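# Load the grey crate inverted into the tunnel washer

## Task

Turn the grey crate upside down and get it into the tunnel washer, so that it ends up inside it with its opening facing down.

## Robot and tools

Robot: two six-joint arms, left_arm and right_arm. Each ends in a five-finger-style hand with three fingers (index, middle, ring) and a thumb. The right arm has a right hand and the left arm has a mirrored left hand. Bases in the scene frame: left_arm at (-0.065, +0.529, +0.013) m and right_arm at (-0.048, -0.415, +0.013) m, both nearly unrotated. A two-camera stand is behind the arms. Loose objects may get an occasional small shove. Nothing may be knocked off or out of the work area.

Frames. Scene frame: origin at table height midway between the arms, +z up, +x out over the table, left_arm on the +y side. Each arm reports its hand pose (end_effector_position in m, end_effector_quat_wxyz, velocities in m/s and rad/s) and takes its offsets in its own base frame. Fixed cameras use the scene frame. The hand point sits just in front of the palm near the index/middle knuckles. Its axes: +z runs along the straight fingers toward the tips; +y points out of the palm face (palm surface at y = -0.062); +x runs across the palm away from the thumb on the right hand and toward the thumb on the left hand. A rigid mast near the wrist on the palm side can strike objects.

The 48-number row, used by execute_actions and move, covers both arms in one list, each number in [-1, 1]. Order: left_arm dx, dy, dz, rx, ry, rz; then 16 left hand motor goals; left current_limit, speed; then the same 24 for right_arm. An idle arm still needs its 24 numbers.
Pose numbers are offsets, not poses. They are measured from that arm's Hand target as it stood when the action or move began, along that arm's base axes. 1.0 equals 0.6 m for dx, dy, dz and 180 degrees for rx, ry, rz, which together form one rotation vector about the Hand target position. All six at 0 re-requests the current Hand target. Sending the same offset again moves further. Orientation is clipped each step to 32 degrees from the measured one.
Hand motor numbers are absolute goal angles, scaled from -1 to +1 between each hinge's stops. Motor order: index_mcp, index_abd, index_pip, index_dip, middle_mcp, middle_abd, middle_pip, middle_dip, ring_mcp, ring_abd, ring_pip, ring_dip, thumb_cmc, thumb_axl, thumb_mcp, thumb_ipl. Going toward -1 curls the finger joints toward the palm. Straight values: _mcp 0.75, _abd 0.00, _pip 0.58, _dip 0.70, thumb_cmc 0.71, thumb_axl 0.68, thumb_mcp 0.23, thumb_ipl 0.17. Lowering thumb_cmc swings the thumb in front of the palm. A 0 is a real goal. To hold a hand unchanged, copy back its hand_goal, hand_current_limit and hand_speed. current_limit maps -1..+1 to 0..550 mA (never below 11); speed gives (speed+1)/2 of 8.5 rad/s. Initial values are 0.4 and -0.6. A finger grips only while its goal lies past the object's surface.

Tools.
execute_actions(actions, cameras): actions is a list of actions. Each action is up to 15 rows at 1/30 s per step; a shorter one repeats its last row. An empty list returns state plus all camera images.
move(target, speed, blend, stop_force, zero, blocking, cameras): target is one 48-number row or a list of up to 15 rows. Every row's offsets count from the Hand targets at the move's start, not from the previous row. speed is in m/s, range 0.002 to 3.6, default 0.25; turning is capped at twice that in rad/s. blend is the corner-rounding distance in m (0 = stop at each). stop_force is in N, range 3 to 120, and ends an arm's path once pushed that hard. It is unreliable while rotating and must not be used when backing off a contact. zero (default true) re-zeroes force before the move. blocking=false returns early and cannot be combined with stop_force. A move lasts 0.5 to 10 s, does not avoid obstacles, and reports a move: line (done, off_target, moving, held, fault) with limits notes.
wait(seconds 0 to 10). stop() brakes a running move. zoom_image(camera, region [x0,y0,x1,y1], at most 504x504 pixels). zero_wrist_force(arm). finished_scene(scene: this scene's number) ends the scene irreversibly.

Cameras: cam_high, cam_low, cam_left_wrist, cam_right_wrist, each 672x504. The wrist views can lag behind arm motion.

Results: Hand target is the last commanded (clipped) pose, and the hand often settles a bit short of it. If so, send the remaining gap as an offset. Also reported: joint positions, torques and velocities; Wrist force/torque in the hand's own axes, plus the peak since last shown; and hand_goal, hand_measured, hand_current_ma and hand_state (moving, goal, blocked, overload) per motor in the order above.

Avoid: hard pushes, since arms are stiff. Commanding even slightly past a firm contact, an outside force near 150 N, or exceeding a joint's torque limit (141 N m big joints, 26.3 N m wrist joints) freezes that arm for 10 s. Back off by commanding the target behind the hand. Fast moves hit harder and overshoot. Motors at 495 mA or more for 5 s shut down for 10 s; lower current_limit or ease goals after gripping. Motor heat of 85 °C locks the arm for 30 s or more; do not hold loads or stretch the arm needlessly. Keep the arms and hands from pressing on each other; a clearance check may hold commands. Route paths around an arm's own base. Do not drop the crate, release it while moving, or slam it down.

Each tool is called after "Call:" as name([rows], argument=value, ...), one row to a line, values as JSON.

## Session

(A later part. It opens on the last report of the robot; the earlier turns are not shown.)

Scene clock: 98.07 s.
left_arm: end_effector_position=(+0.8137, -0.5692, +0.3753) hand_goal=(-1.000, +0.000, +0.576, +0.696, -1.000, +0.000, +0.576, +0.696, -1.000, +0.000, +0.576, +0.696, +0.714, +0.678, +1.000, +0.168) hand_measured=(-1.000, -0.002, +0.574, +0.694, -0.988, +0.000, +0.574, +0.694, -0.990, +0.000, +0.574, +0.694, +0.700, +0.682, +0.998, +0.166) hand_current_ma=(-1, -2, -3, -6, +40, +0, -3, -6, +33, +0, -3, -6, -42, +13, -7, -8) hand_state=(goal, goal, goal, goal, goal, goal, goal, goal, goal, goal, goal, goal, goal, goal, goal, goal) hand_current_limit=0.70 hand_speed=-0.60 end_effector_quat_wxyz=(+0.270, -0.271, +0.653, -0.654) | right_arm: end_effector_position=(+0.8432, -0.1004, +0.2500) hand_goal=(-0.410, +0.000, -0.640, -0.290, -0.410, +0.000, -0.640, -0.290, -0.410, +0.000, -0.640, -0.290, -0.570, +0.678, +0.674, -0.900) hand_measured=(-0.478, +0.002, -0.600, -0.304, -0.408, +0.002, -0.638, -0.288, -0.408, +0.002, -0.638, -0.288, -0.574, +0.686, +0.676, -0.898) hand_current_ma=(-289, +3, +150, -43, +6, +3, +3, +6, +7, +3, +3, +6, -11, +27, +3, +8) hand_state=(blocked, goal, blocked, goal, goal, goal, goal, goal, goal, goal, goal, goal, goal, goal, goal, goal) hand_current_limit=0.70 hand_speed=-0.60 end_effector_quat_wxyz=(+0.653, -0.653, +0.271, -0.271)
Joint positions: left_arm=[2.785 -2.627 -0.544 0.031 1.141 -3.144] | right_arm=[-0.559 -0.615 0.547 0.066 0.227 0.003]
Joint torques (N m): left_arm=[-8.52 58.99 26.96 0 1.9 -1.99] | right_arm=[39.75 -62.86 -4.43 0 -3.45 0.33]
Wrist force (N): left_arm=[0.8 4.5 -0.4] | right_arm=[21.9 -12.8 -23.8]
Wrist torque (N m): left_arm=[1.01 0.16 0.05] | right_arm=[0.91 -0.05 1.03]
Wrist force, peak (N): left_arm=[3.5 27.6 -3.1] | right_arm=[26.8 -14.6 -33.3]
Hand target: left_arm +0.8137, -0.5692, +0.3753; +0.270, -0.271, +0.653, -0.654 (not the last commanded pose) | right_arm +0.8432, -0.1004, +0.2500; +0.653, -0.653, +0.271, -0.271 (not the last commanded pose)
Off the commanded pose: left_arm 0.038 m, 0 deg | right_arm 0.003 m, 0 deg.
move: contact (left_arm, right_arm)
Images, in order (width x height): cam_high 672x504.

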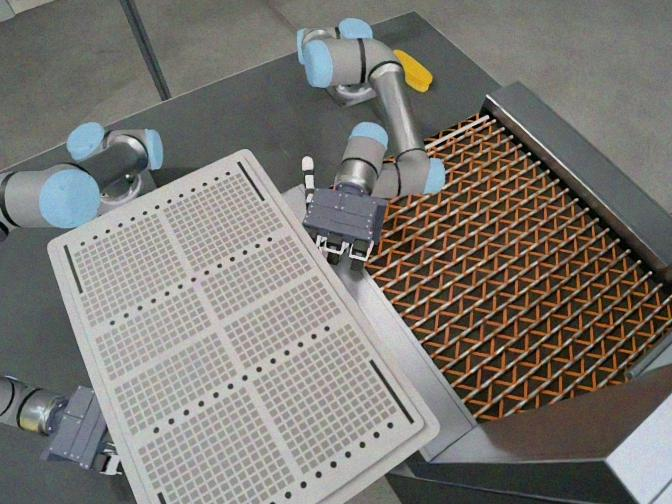

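Call:
move(target=[0,0,0,0,0,0,-1,0,0.576,0.696,-1,0,0.576,0.696,-1,0,0.576,0.696,0.714,0.678,1.0,0.168,0.7,-0.6, 0,-0.01,0,0,0,0,-0.41,0,-0.64,-0.29,-0.41,0,-0.64,-0.29,-0.41,0,-0.64,-0.29,-0.571,0.678,0.674,-0.9,0.7,-0.6], speed=0.03, cameras=[])

Call:
move(target=[0,0,0.055,0,0,0,-1,0,0.576,0.696,-1,0,0.576,0.696,-1,0,0.576,0.696,0.714,0.678,1.0,0.168,0.7,-0.6, 0,0,0,0,0,0,-0.41,0,-0.64,-0.29,-0.41,0,-0.64,-0.29,-0.41,0,-0.64,-0.29,-0.571,0.678,0.674,-0.9,0.7,-0.6], speed=0.03, stop_force=60, cameras=["cam_high","cam_left_wrist","cam_right_wrist"])

Call:
zoom_image(camera="cam_high", region=[230, 100, 480, 290])

Scene clock: 99.13 s.
left_arm: end_effector_position=(+0.8137, -0.5692, +0.3753) hand_goal=(-1.000, +0.000, +0.576, +0.696, -1.000, +0.000, +0.576, +0.696, -1.000, +0.000, +0.576, +0.696, +0.714, +0.678, +1.000, +0.168) hand_measured=(-1.000, -0.002, +0.574, +0.694, -0.988, +0.000, +0.574, +0.694, -0.990, +0.000, +0.574, +0.694, +0.700, +0.682, +0.998, +0.166) hand_current_ma=(-1, -2, -3, -6, +40, +0, -3, -6, +33, +0, -3, -6, -42, +13, -7, -8) hand_state=(goal, goal, goal, goal, goal, goal, goal, goal, goal, goal, goal, goal, goal, goal, goal, goal) hand_current_limit=0.70 hand_speed=-0.60 end_effector_quat_wxyz=(+0.270, -0.271, +0.653, -0.654) | right_arm: end_effector_position=(+0.8432, -0.1065, +0.2500) hand_goal=(-0.410, +0.000, -0.640, -0.290, -0.410, +0.000, -0.640, -0.290, -0.410, +0.000, -0.640, -0.290, -0.570, +0.678, +0.674, -0.900) hand_measured=(-0.412, +0.002, -0.632, -0.290, -0.408, +0.002, -0.638, -0.288, -0.408, +0.002, -0.638, -0.288, -0.574, +0.680, +0.676, -0.898) hand_current_ma=(-6, +3, +24, -2, +6, +3, +3, +6, +7, +3, +3, +6, -10, +7, +3, +8) hand_state=(goal, goal, goal, goal, goal, goal, goal, goal, goal, goal, goal, goal, goal, goal, goal, goal) hand_current_limit=0.70 hand_speed=-0.60 end_effector_quat_wxyz=(+0.653, -0.653, +0.271, -0.271)
Joint positions: left_arm=[2.785 -2.627 -0.544 0.031 1.141 -3.144] | right_arm=[-0.566 -0.605 0.527 0.076 0.22 0.003]
Joint torques (N m): left_arm=[-17.93 58.13 30.56 -0.1 1.67 -2.16] | right_arm=[-2.61 -49.06 -26.34 1.68 -0.14 -1.45]
Wrist force (N): left_arm=[-0.2 5.0 -1.1] | right_arm=[-1.6 -1.8 1.0]
Wrist torque (N m): left_arm=[1.13 0.15 -0.06] | right_arm=[0.06 0.30 -0.08]
Wrist force, peak (N): left_arm=[0.4 5.2 -0.9] | right_arm=[21.4 -12.6 -24.0]
Hand target: left_arm +0.8137, -0.5692, +0.3753; +0.270, -0.271, +0.653, -0.654 | right_arm +0.8432, -0.1064, +0.2500; +0.653, -0.653, +0.271, -0.271
Off the commanded pose: left_arm 0.000 m, 0 deg | right_arm 0.000 m, 0 deg.
move: done
No camera images: "cameras" was empty.

Scene clock: 101.13 s.
left_arm: end_effector_position=(+0.8137, -0.5692, +0.4083) hand_goal=(-1.000, +0.000, +0.576, +0.696, -1.000, +0.000, +0.576, +0.696, -1.000, +0.000, +0.576, +0.696, +0.714, +0.678, +1.000, +0.168) hand_measured=(-0.996, -0.002, +0.574, +0.694, -0.988, +0.000, +0.574, +0.694, -0.990, +0.000, +0.574, +0.694, +0.702, +0.682, +0.998, +0.166) hand_current_ma=(+8, -2, -3, -6, +37, +0, -3, -6, +30, +0, -3, -6, -40, +13, -6, -8) hand_state=(goal, goal, goal, goal, goal, goal, goal, goal, goal, goal, goal, goal, goal, goal, goal, goal) hand_current_limit=0.70 hand_speed=-0.60 end_effector_quat_wxyz=(+0.270, -0.271, +0.653, -0.654) | right_arm: end_effector_position=(+0.8432, -0.1064, +0.2500) hand_goal=(-0.410, +0.000, -0.640, -0.290, -0.410, +0.000, -0.640, -0.290, -0.410, +0.000, -0.640, -0.290, -0.570, +0.678, +0.674, -0.900) hand_measured=(-0.424, +0.002, -0.632, -0.290, -0.408, +0.002, -0.638, -0.288, -0.408, +0.002, -0.638, -0.288, -0.574, +0.680, +0.676, -0.898) hand_current_ma=(-50, +3, +24, -2, +6, +3, +3, +6, +7, +3, +3, +6, -9, +7, +3, +8) hand_state=(goal, goal, goal, goal, goal, goal, goal, goal, goal, goal, goal, goal, goal, goal, goal, goal) hand_current_limit=0.70 hand_speed=-0.60 end_effector_quat_wxyz=(+0.653, -0.653, +0.271, -0.271)
Joint positions: left_arm=[2.785 -2.629 -0.456 -0.055 1.141 -3.144] | right_arm=[-0.566 -0.605 0.527 0.076 0.22 0.003]
Joint torques (N m): left_arm=[2 63.93 15.33 3.65 -2.83 1.41] | right_arm=[14.67 -65.8 -10.01 -0.85 -0.98 0.24]
Wrist force (N): left_arm=[-7.3 1.3 -10.5] | right_arm=[1.6 -2.4 -1.2]
Wrist torque (N m): left_arm=[1.83 0.53 -0.77] | right_arm=[0.11 0.33 0.02]
Wrist force, peak (N): left_arm=[5.0 17.8 5.9] | right_arm=[2.0 -3.2 -1.6]
Hand target: left_arm +0.8137, -0.5692, +0.4083; +0.270, -0.271, +0.653, -0.654 | right_arm +0.8432, -0.1064, +0.2500; +0.653, -0.653, +0.271, -0.271
Off the commanded pose: left_arm 0.000 m, 0 deg | right_arm 0.000 m, 0 deg.
move: done
camera_calibration:
cam_left_wrist: T_world_to_cam=[[0.5103, 0.592933, 0.622916, -0.374324], [-0.844693, 0.209536, 0.492532, 0.556046], [0.161515, -0.777512, 0.607773, -0.701008], [0, 0, 0, 1]] pos_world=[0.773929, -0.439605, 0.385356]
cam_right_wrist: T_world_to_cam=[[-0.575326, 0.51289, -0.637137, 0.722305], [-0.804444, -0.213981, 0.554149, 0.470533], [0.147883, 0.831358, 0.5357, -0.0390503], [0, 0, 0, 1]] pos_world=[0.799853, -0.237313, 0.220381]
Images, in order (width x height): cam_high 672x504, cam_left_wrist 672x504, cam_right_wrist 672x504.

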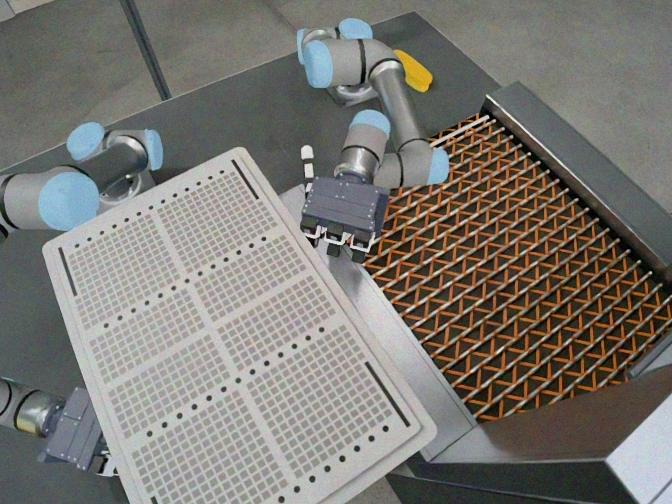

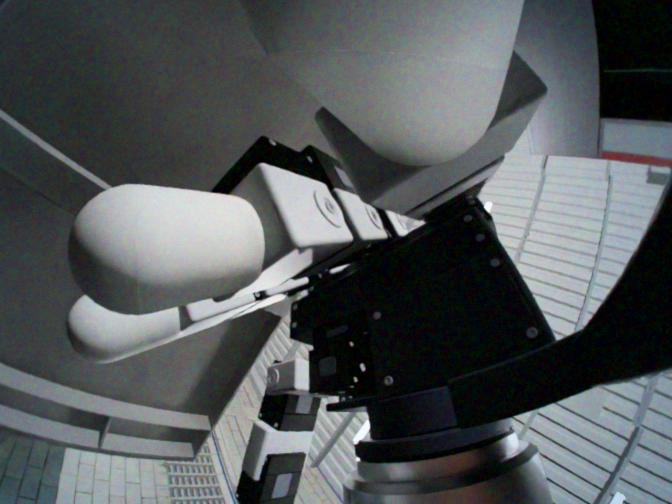

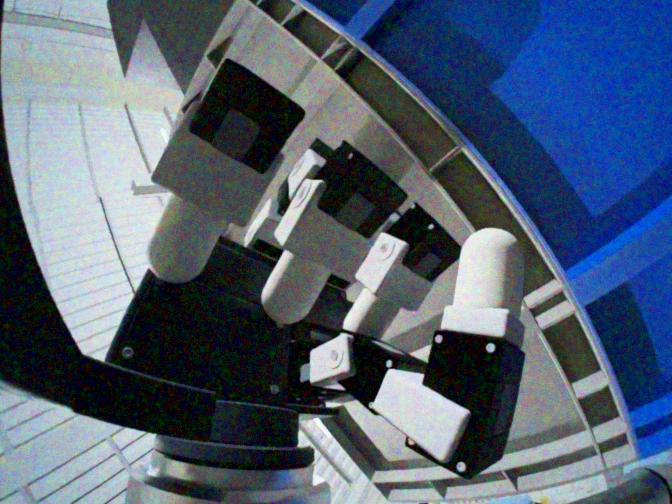

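Scaled by 2.016 from the camera's 672x504 image, which has a finer 960x720 frame.

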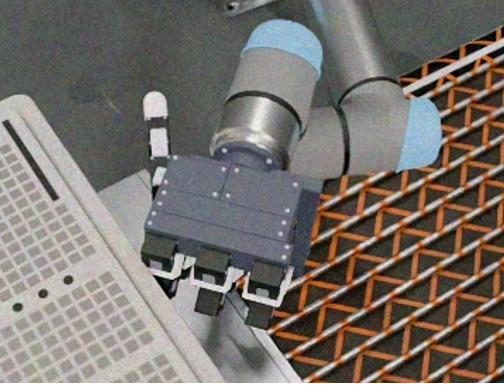

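Call:
move(target=[0,0,-0.055,0,0,0,-1,0,0.576,0.696,-1,0,0.576,0.696,-1,0,0.576,0.696,0.714,0.678,1.0,0.168,0.7,-0.6, -0.15,-0.35,0.1,0,0,0,-0.41,0,-0.64,-0.29,-0.41,0,-0.64,-0.29,-0.41,0,-0.64,-0.29,0.714,0.678,1.0,0.168,0.7,-0.6], speed=0.15, cameras=[])

Call:
move(target=[0,0.04,0,0,0,0,-1,0,0.576,0.696,-1,0,0.576,0.696,-1,0,0.576,0.696,0.714,0.678,1.0,0.168,0.7,-0.6, -0.488,-0.117,0.117,-0.0236,0.539,-0.3644,-0.41,0,0.576,0.696,-0.41,0,0.576,0.696,-0.41,0,0.576,0.696,0.714,0.678,1.0,0.168,0.7,-0.6], speed=0.35, cameras=["cam_high","cam_right_wrist"])

Scene clock: 105.37 s.
left_arm: end_effector_position=(+0.8137, -0.5692, +0.3753) hand_goal=(-1.000, +0.000, +0.576, +0.696, -1.000, +0.000, +0.576, +0.696, -1.000, +0.000, +0.576, +0.696, +0.714, +0.678, +1.000, +0.168) hand_measured=(-0.996, -0.002, +0.574, +0.694, -0.988, +0.000, +0.574, +0.694, -0.990, +0.000, +0.574, +0.694, +0.702, +0.682, +0.998, +0.166) hand_current_ma=(+8, -2, -3, -6, +37, +0, -3, -6, +30, +0, -3, -6, -40, +13, -6, -8) hand_state=(goal, goal, goal, goal, goal, goal, goal, goal, goal, goal, goal, goal, goal, goal, goal, goal) hand_current_limit=0.70 hand_speed=-0.60 end_effector_quat_wxyz=(+0.270, -0.271, +0.653, -0.654) | right_arm: end_effector_position=(+0.7531, -0.3163, +0.3098) hand_goal=(-0.410, +0.000, -0.640, -0.290, -0.410, +0.000, -0.640, -0.290, -0.410, +0.000, -0.640, -0.290, +0.714, +0.678, +1.000, +0.168) hand_measured=(-0.412, +0.002, -0.632, -0.290, -0.408, +0.002, -0.638, -0.288, -0.408, +0.002, -0.638, -0.288, +0.700, +0.680, +0.998, +0.166) hand_current_ma=(-5, +3, +23, -2, +6, +3, +3, +6, +6, +3, +3, +6, -48, +7, -7, -7) hand_state=(goal, goal, goal, goal, goal, goal, goal, goal, goal, goal, goal, goal, goal, goal, goal, goal) hand_current_limit=0.70 hand_speed=-0.60 end_effector_quat_wxyz=(+0.647, -0.657, +0.275, -0.271)
Joint positions: left_arm=[2.785 -2.627 -0.544 0.031 1.141 -3.144] | right_arm=[-0.854 -0.461 0.086 0.127 -0.063 0.247]
Joint torques (N m): left_arm=[0.19 67.25 31.43 -0.77 -0.43 -1.91] | right_arm=[10.4 -68.53 -9.02 -2.56 1.3 1.11]
Wrist force (N): left_arm=[2.4 -0.7 3.0] | right_arm=[-2.0 -2.5 0.8]
Wrist torque (N m): left_arm=[0.69 0.03 -0.04] | right_arm=[0.01 0.36 -0.08]
Wrist force, peak (N): left_arm=[-7.6 1.5 -10.7] | right_arm=[1.8 -2.9 -1.5]
Hand target: left_arm +0.8137, -0.5692, +0.3753; +0.270, -0.271, +0.653, -0.654 | right_arm +0.7532, -0.3164, +0.3100; +0.653, -0.653, +0.271, -0.271
Off the commanded pose: left_arm 0.000 m, 0 deg | right_arm 0.000 m, 1 deg.
move: done
No camera images: "cameras" was empty.

Scene clock: 108.70 s.
left_arm: end_effector_position=(+0.8137, -0.5451, +0.3753) hand_goal=(-1.000, +0.000, +0.576, +0.696, -1.000, +0.000, +0.576, +0.696, -1.000, +0.000, +0.576, +0.696, +0.714, +0.678, +1.000, +0.168) hand_measured=(-0.996, -0.002, +0.574, +0.694, -0.988, +0.000, +0.574, +0.694, -0.990, +0.000, +0.574, +0.694, +0.702, +0.682, +0.998, +0.166) hand_current_ma=(+8, -2, -3, -6, +37, +0, -3, -6, +30, +0, -3, -6, -40, +13, -6, -8) hand_state=(goal, goal, goal, goal, goal, goal, goal, goal, goal, goal, goal, goal, goal, goal, goal, goal) hand_current_limit=0.70 hand_speed=-0.60 end_effector_quat_wxyz=(+0.270, -0.271, +0.653, -0.654) | right_arm: end_effector_position=(+0.4591, -0.3855, +0.3790) hand_goal=(-0.410, +0.000, +0.576, +0.696, -0.410, +0.000, +0.576, +0.696, -0.410, +0.000, +0.576, +0.696, +0.714, +0.678, +1.000, +0.168) hand_measured=(-0.404, +0.002, +0.576, +0.694, -0.404, +0.002, +0.576, +0.694, -0.404, +0.002, +0.576, +0.694, +0.706, +0.680, +0.998, +0.166) hand_current_ma=(+16, +3, -2, -6, +15, +3, -1, -5, +17, +3, -2, -7, -25, +7, -3, -6) hand_state=(goal, goal, goal, goal, goal, goal, goal, goal, goal, goal, goal, goal, goal, goal, goal, goal) hand_current_limit=0.70 hand_speed=-0.60 end_effector_quat_wxyz=(+0.114, -0.383, +0.894, -0.203) end_effector_velocity=(+0.001, +0.000, +0.000) end_effector_angular_velocity=(-0.003, -0.001, +0.007)
Joint positions: left_arm=[2.815 -2.576 -0.642 0.078 1.111 -3.144] | right_arm=[-0.992 -0.678 0.035 1.766 1.421 -0.196]
Joint velocities: left_arm=[within noise] | right_arm=[0.002 0 -0.001 -0.001 -0.002 -0.005]
Joint torques (N m): left_arm=[8.48 58.01 28.08 2.23 -0.85 -2.02] | right_arm=[11.45 -47.44 -14.01 -0.43 -1.76 -1.39]
Wrist force (N): left_arm=[3.0 -0.9 2.8] | right_arm=[-1.0 -0.7 -0.1]
Wrist torque (N m): left_arm=[0.72 -0.04 0.01] | right_arm=[0.31 0.08 -0.05]
Wrist force, peak (N): left_arm=[3.2 -1.0 3.0] | right_arm=[-2.4 -2.5 0.6]
Hand target: left_arm +0.8137, -0.5452, +0.3753; +0.270, -0.271, +0.653, -0.654 | right_arm +0.4604, -0.3866, +0.3802; -0.001, -0.422, +0.906, +0.000
Off the commanded pose: left_arm 0.000 m, 0 deg | right_arm 0.002 m, 27 deg.
elbow stopped short (right arm): the move would have taken joint 3 (elbow) straighter than the controller allows.
move: off_target (right_arm)
camera_calibration:
cam_right_wrist: T_world_to_cam=[[0.100292, 0.972426, -0.210543, 0.432011], [0.378884, 0.15834, 0.911798, -0.504932], [0.919994, -0.171217, -0.352557, -0.223731], [0, 0, 0, 1]] pos_world=[0.353815, -0.378455, 0.472475]
Images, in order (width x height): cam_high 672x504, cam_right_wrist 672x504.

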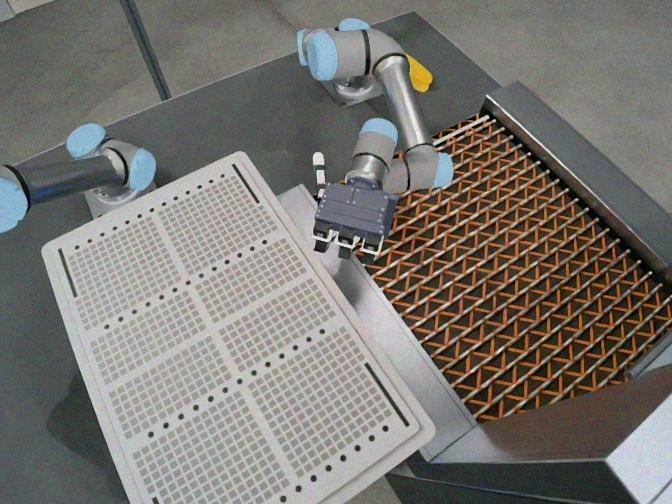

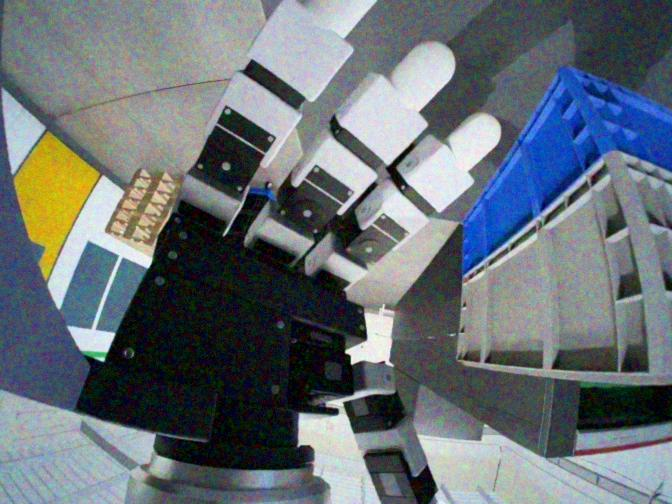

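Call:
execute_actions(actions=[])

Scene clock: 110.20 s.
left_arm: end_effector_position=(+0.8137, -0.5452, +0.3753) hand_goal=(-1.000, +0.000, +0.576, +0.696, -1.000, +0.000, +0.576, +0.696, -1.000, +0.000, +0.576, +0.696, +0.714, +0.678, +1.000, +0.168) hand_measured=(-0.996, -0.002, +0.574, +0.694, -0.988, +0.000, +0.574, +0.694, -0.990, +0.000, +0.574, +0.694, +0.702, +0.682, +0.998, +0.166) hand_current_ma=(+8, -2, -3, -6, +37, +0, -3, -6, +30, +0, -3, -6, -40, +13, -6, -8) hand_state=(goal, goal, goal, goal, goal, goal, goal, goal, goal, goal, goal, goal, goal, goal, goal, goal) hand_current_limit=0.70 hand_speed=-0.60 end_effector_quat_wxyz=(+0.270, -0.271, +0.653, -0.654) | right_arm: end_effector_position=(+0.4592, -0.3855, +0.3789) hand_goal=(-0.410, +0.000, +0.576, +0.696, -0.410, +0.000, +0.576, +0.696, -0.410, +0.000, +0.576, +0.696, +0.714, +0.678, +1.000, +0.168) hand_measured=(-0.404, +0.002, +0.576, +0.694, -0.404, +0.002, +0.576, +0.694, -0.404, +0.002, +0.576, +0.694, +0.706, +0.680, +0.998, +0.166) hand_current_ma=(+16, +3, -2, -6, +15, +3, -1, -5, +17, +3, -2, -7, -25, +7, -3, -6) hand_state=(goal, goal, goal, goal, goal, goal, goal, goal, goal, goal, goal, goal, goal, goal, goal, goal) hand_current_limit=0.70 hand_speed=-0.60 end_effector_quat_wxyz=(+0.114, -0.383, +0.894, -0.203)
Joint positions: left_arm=[2.815 -2.576 -0.642 0.078 1.111 -3.144] | right_arm=[-0.992 -0.678 0.035 1.766 1.421 -0.196]
Joint velocities: within noise
Joint torques (N m): left_arm=[-12.74 50.85 32.03 -0.78 1.98 -1.86] | right_arm=[11.54 -36.68 -7.37 1.3 -0.34 0.56]
Motor temperatures (°C): left_arm=[34 32 31 46 43 43] | right_arm=[37 39 39 41 39 41]
Wrist force (N): left_arm=[3.1 -0.9 2.7] | right_arm=[-0.7 -0.9 0.1]
Wrist torque (N m): left_arm=[0.73 -0.05 0.02] | right_arm=[0.27 0.03 -0.04]
Wrist force, peak (N): left_arm=[3.2 -1.1 3.1] | right_arm=[-0.9 -1.0 -0.2]
Hand target: left_arm +0.8137, -0.5452, +0.3753; +0.270, -0.271, +0.653, -0.654 | right_arm +0.4604, -0.3866, +0.3802; -0.001, -0.422, +0.906, +0.000
Off the commanded pose: left_arm 0.000 m, 0 deg | right_arm 0.002 m, 27 deg.
camera_calibration:
cam_left_wrist: T_world_to_cam=[[0.510255, 0.592907, 0.622978, -0.368058], [-0.844739, 0.209564, 0.492441, 0.5673], [0.161418, -0.777524, 0.607783, -0.662286], [0, 0, 0, 1]] pos_world=[0.773929, -0.415605, 0.352456]
cam_right_wrist: T_world_to_cam=[[0.100093, 0.972463, -0.210468, 0.432029], [0.378939, 0.15833, 0.911777, -0.504892], [0.919993, -0.171017, -0.352656, -0.223734], [0, 0, 0, 1]] pos_world=[0.353914, -0.378455, 0.472376]

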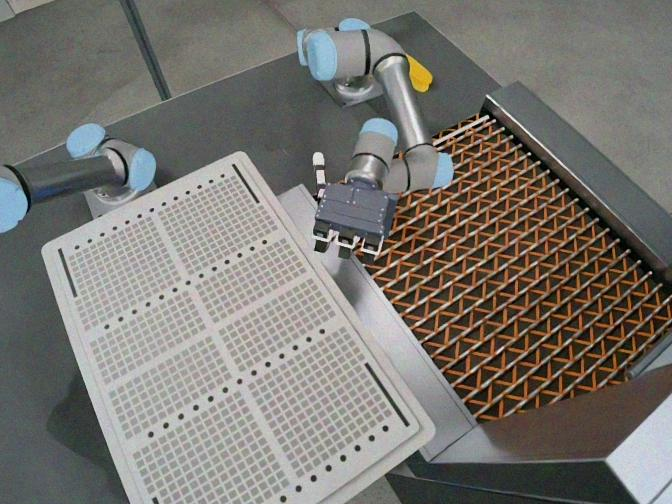

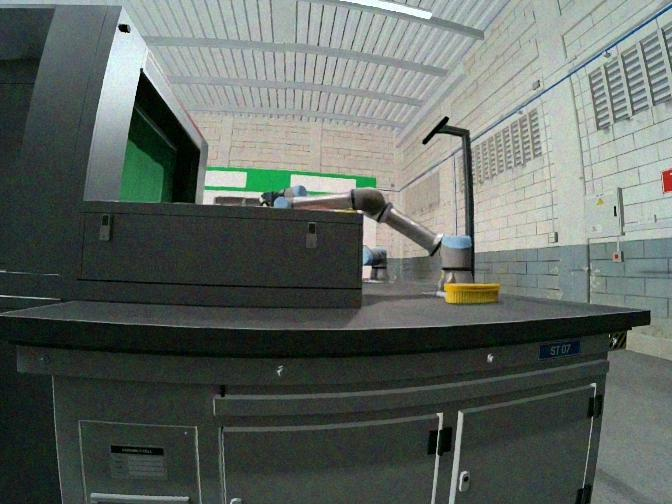

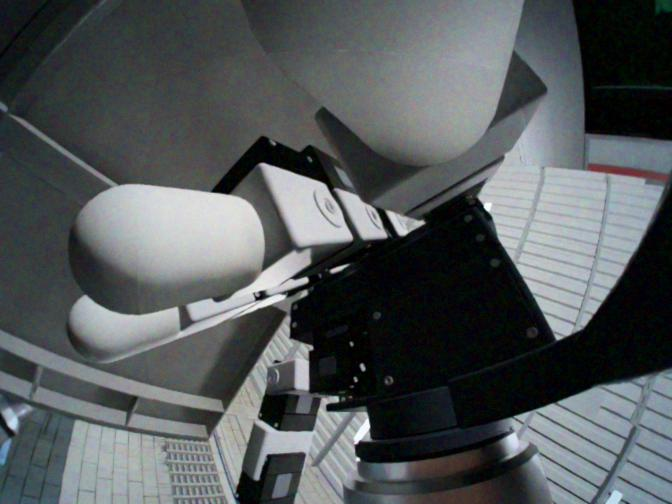

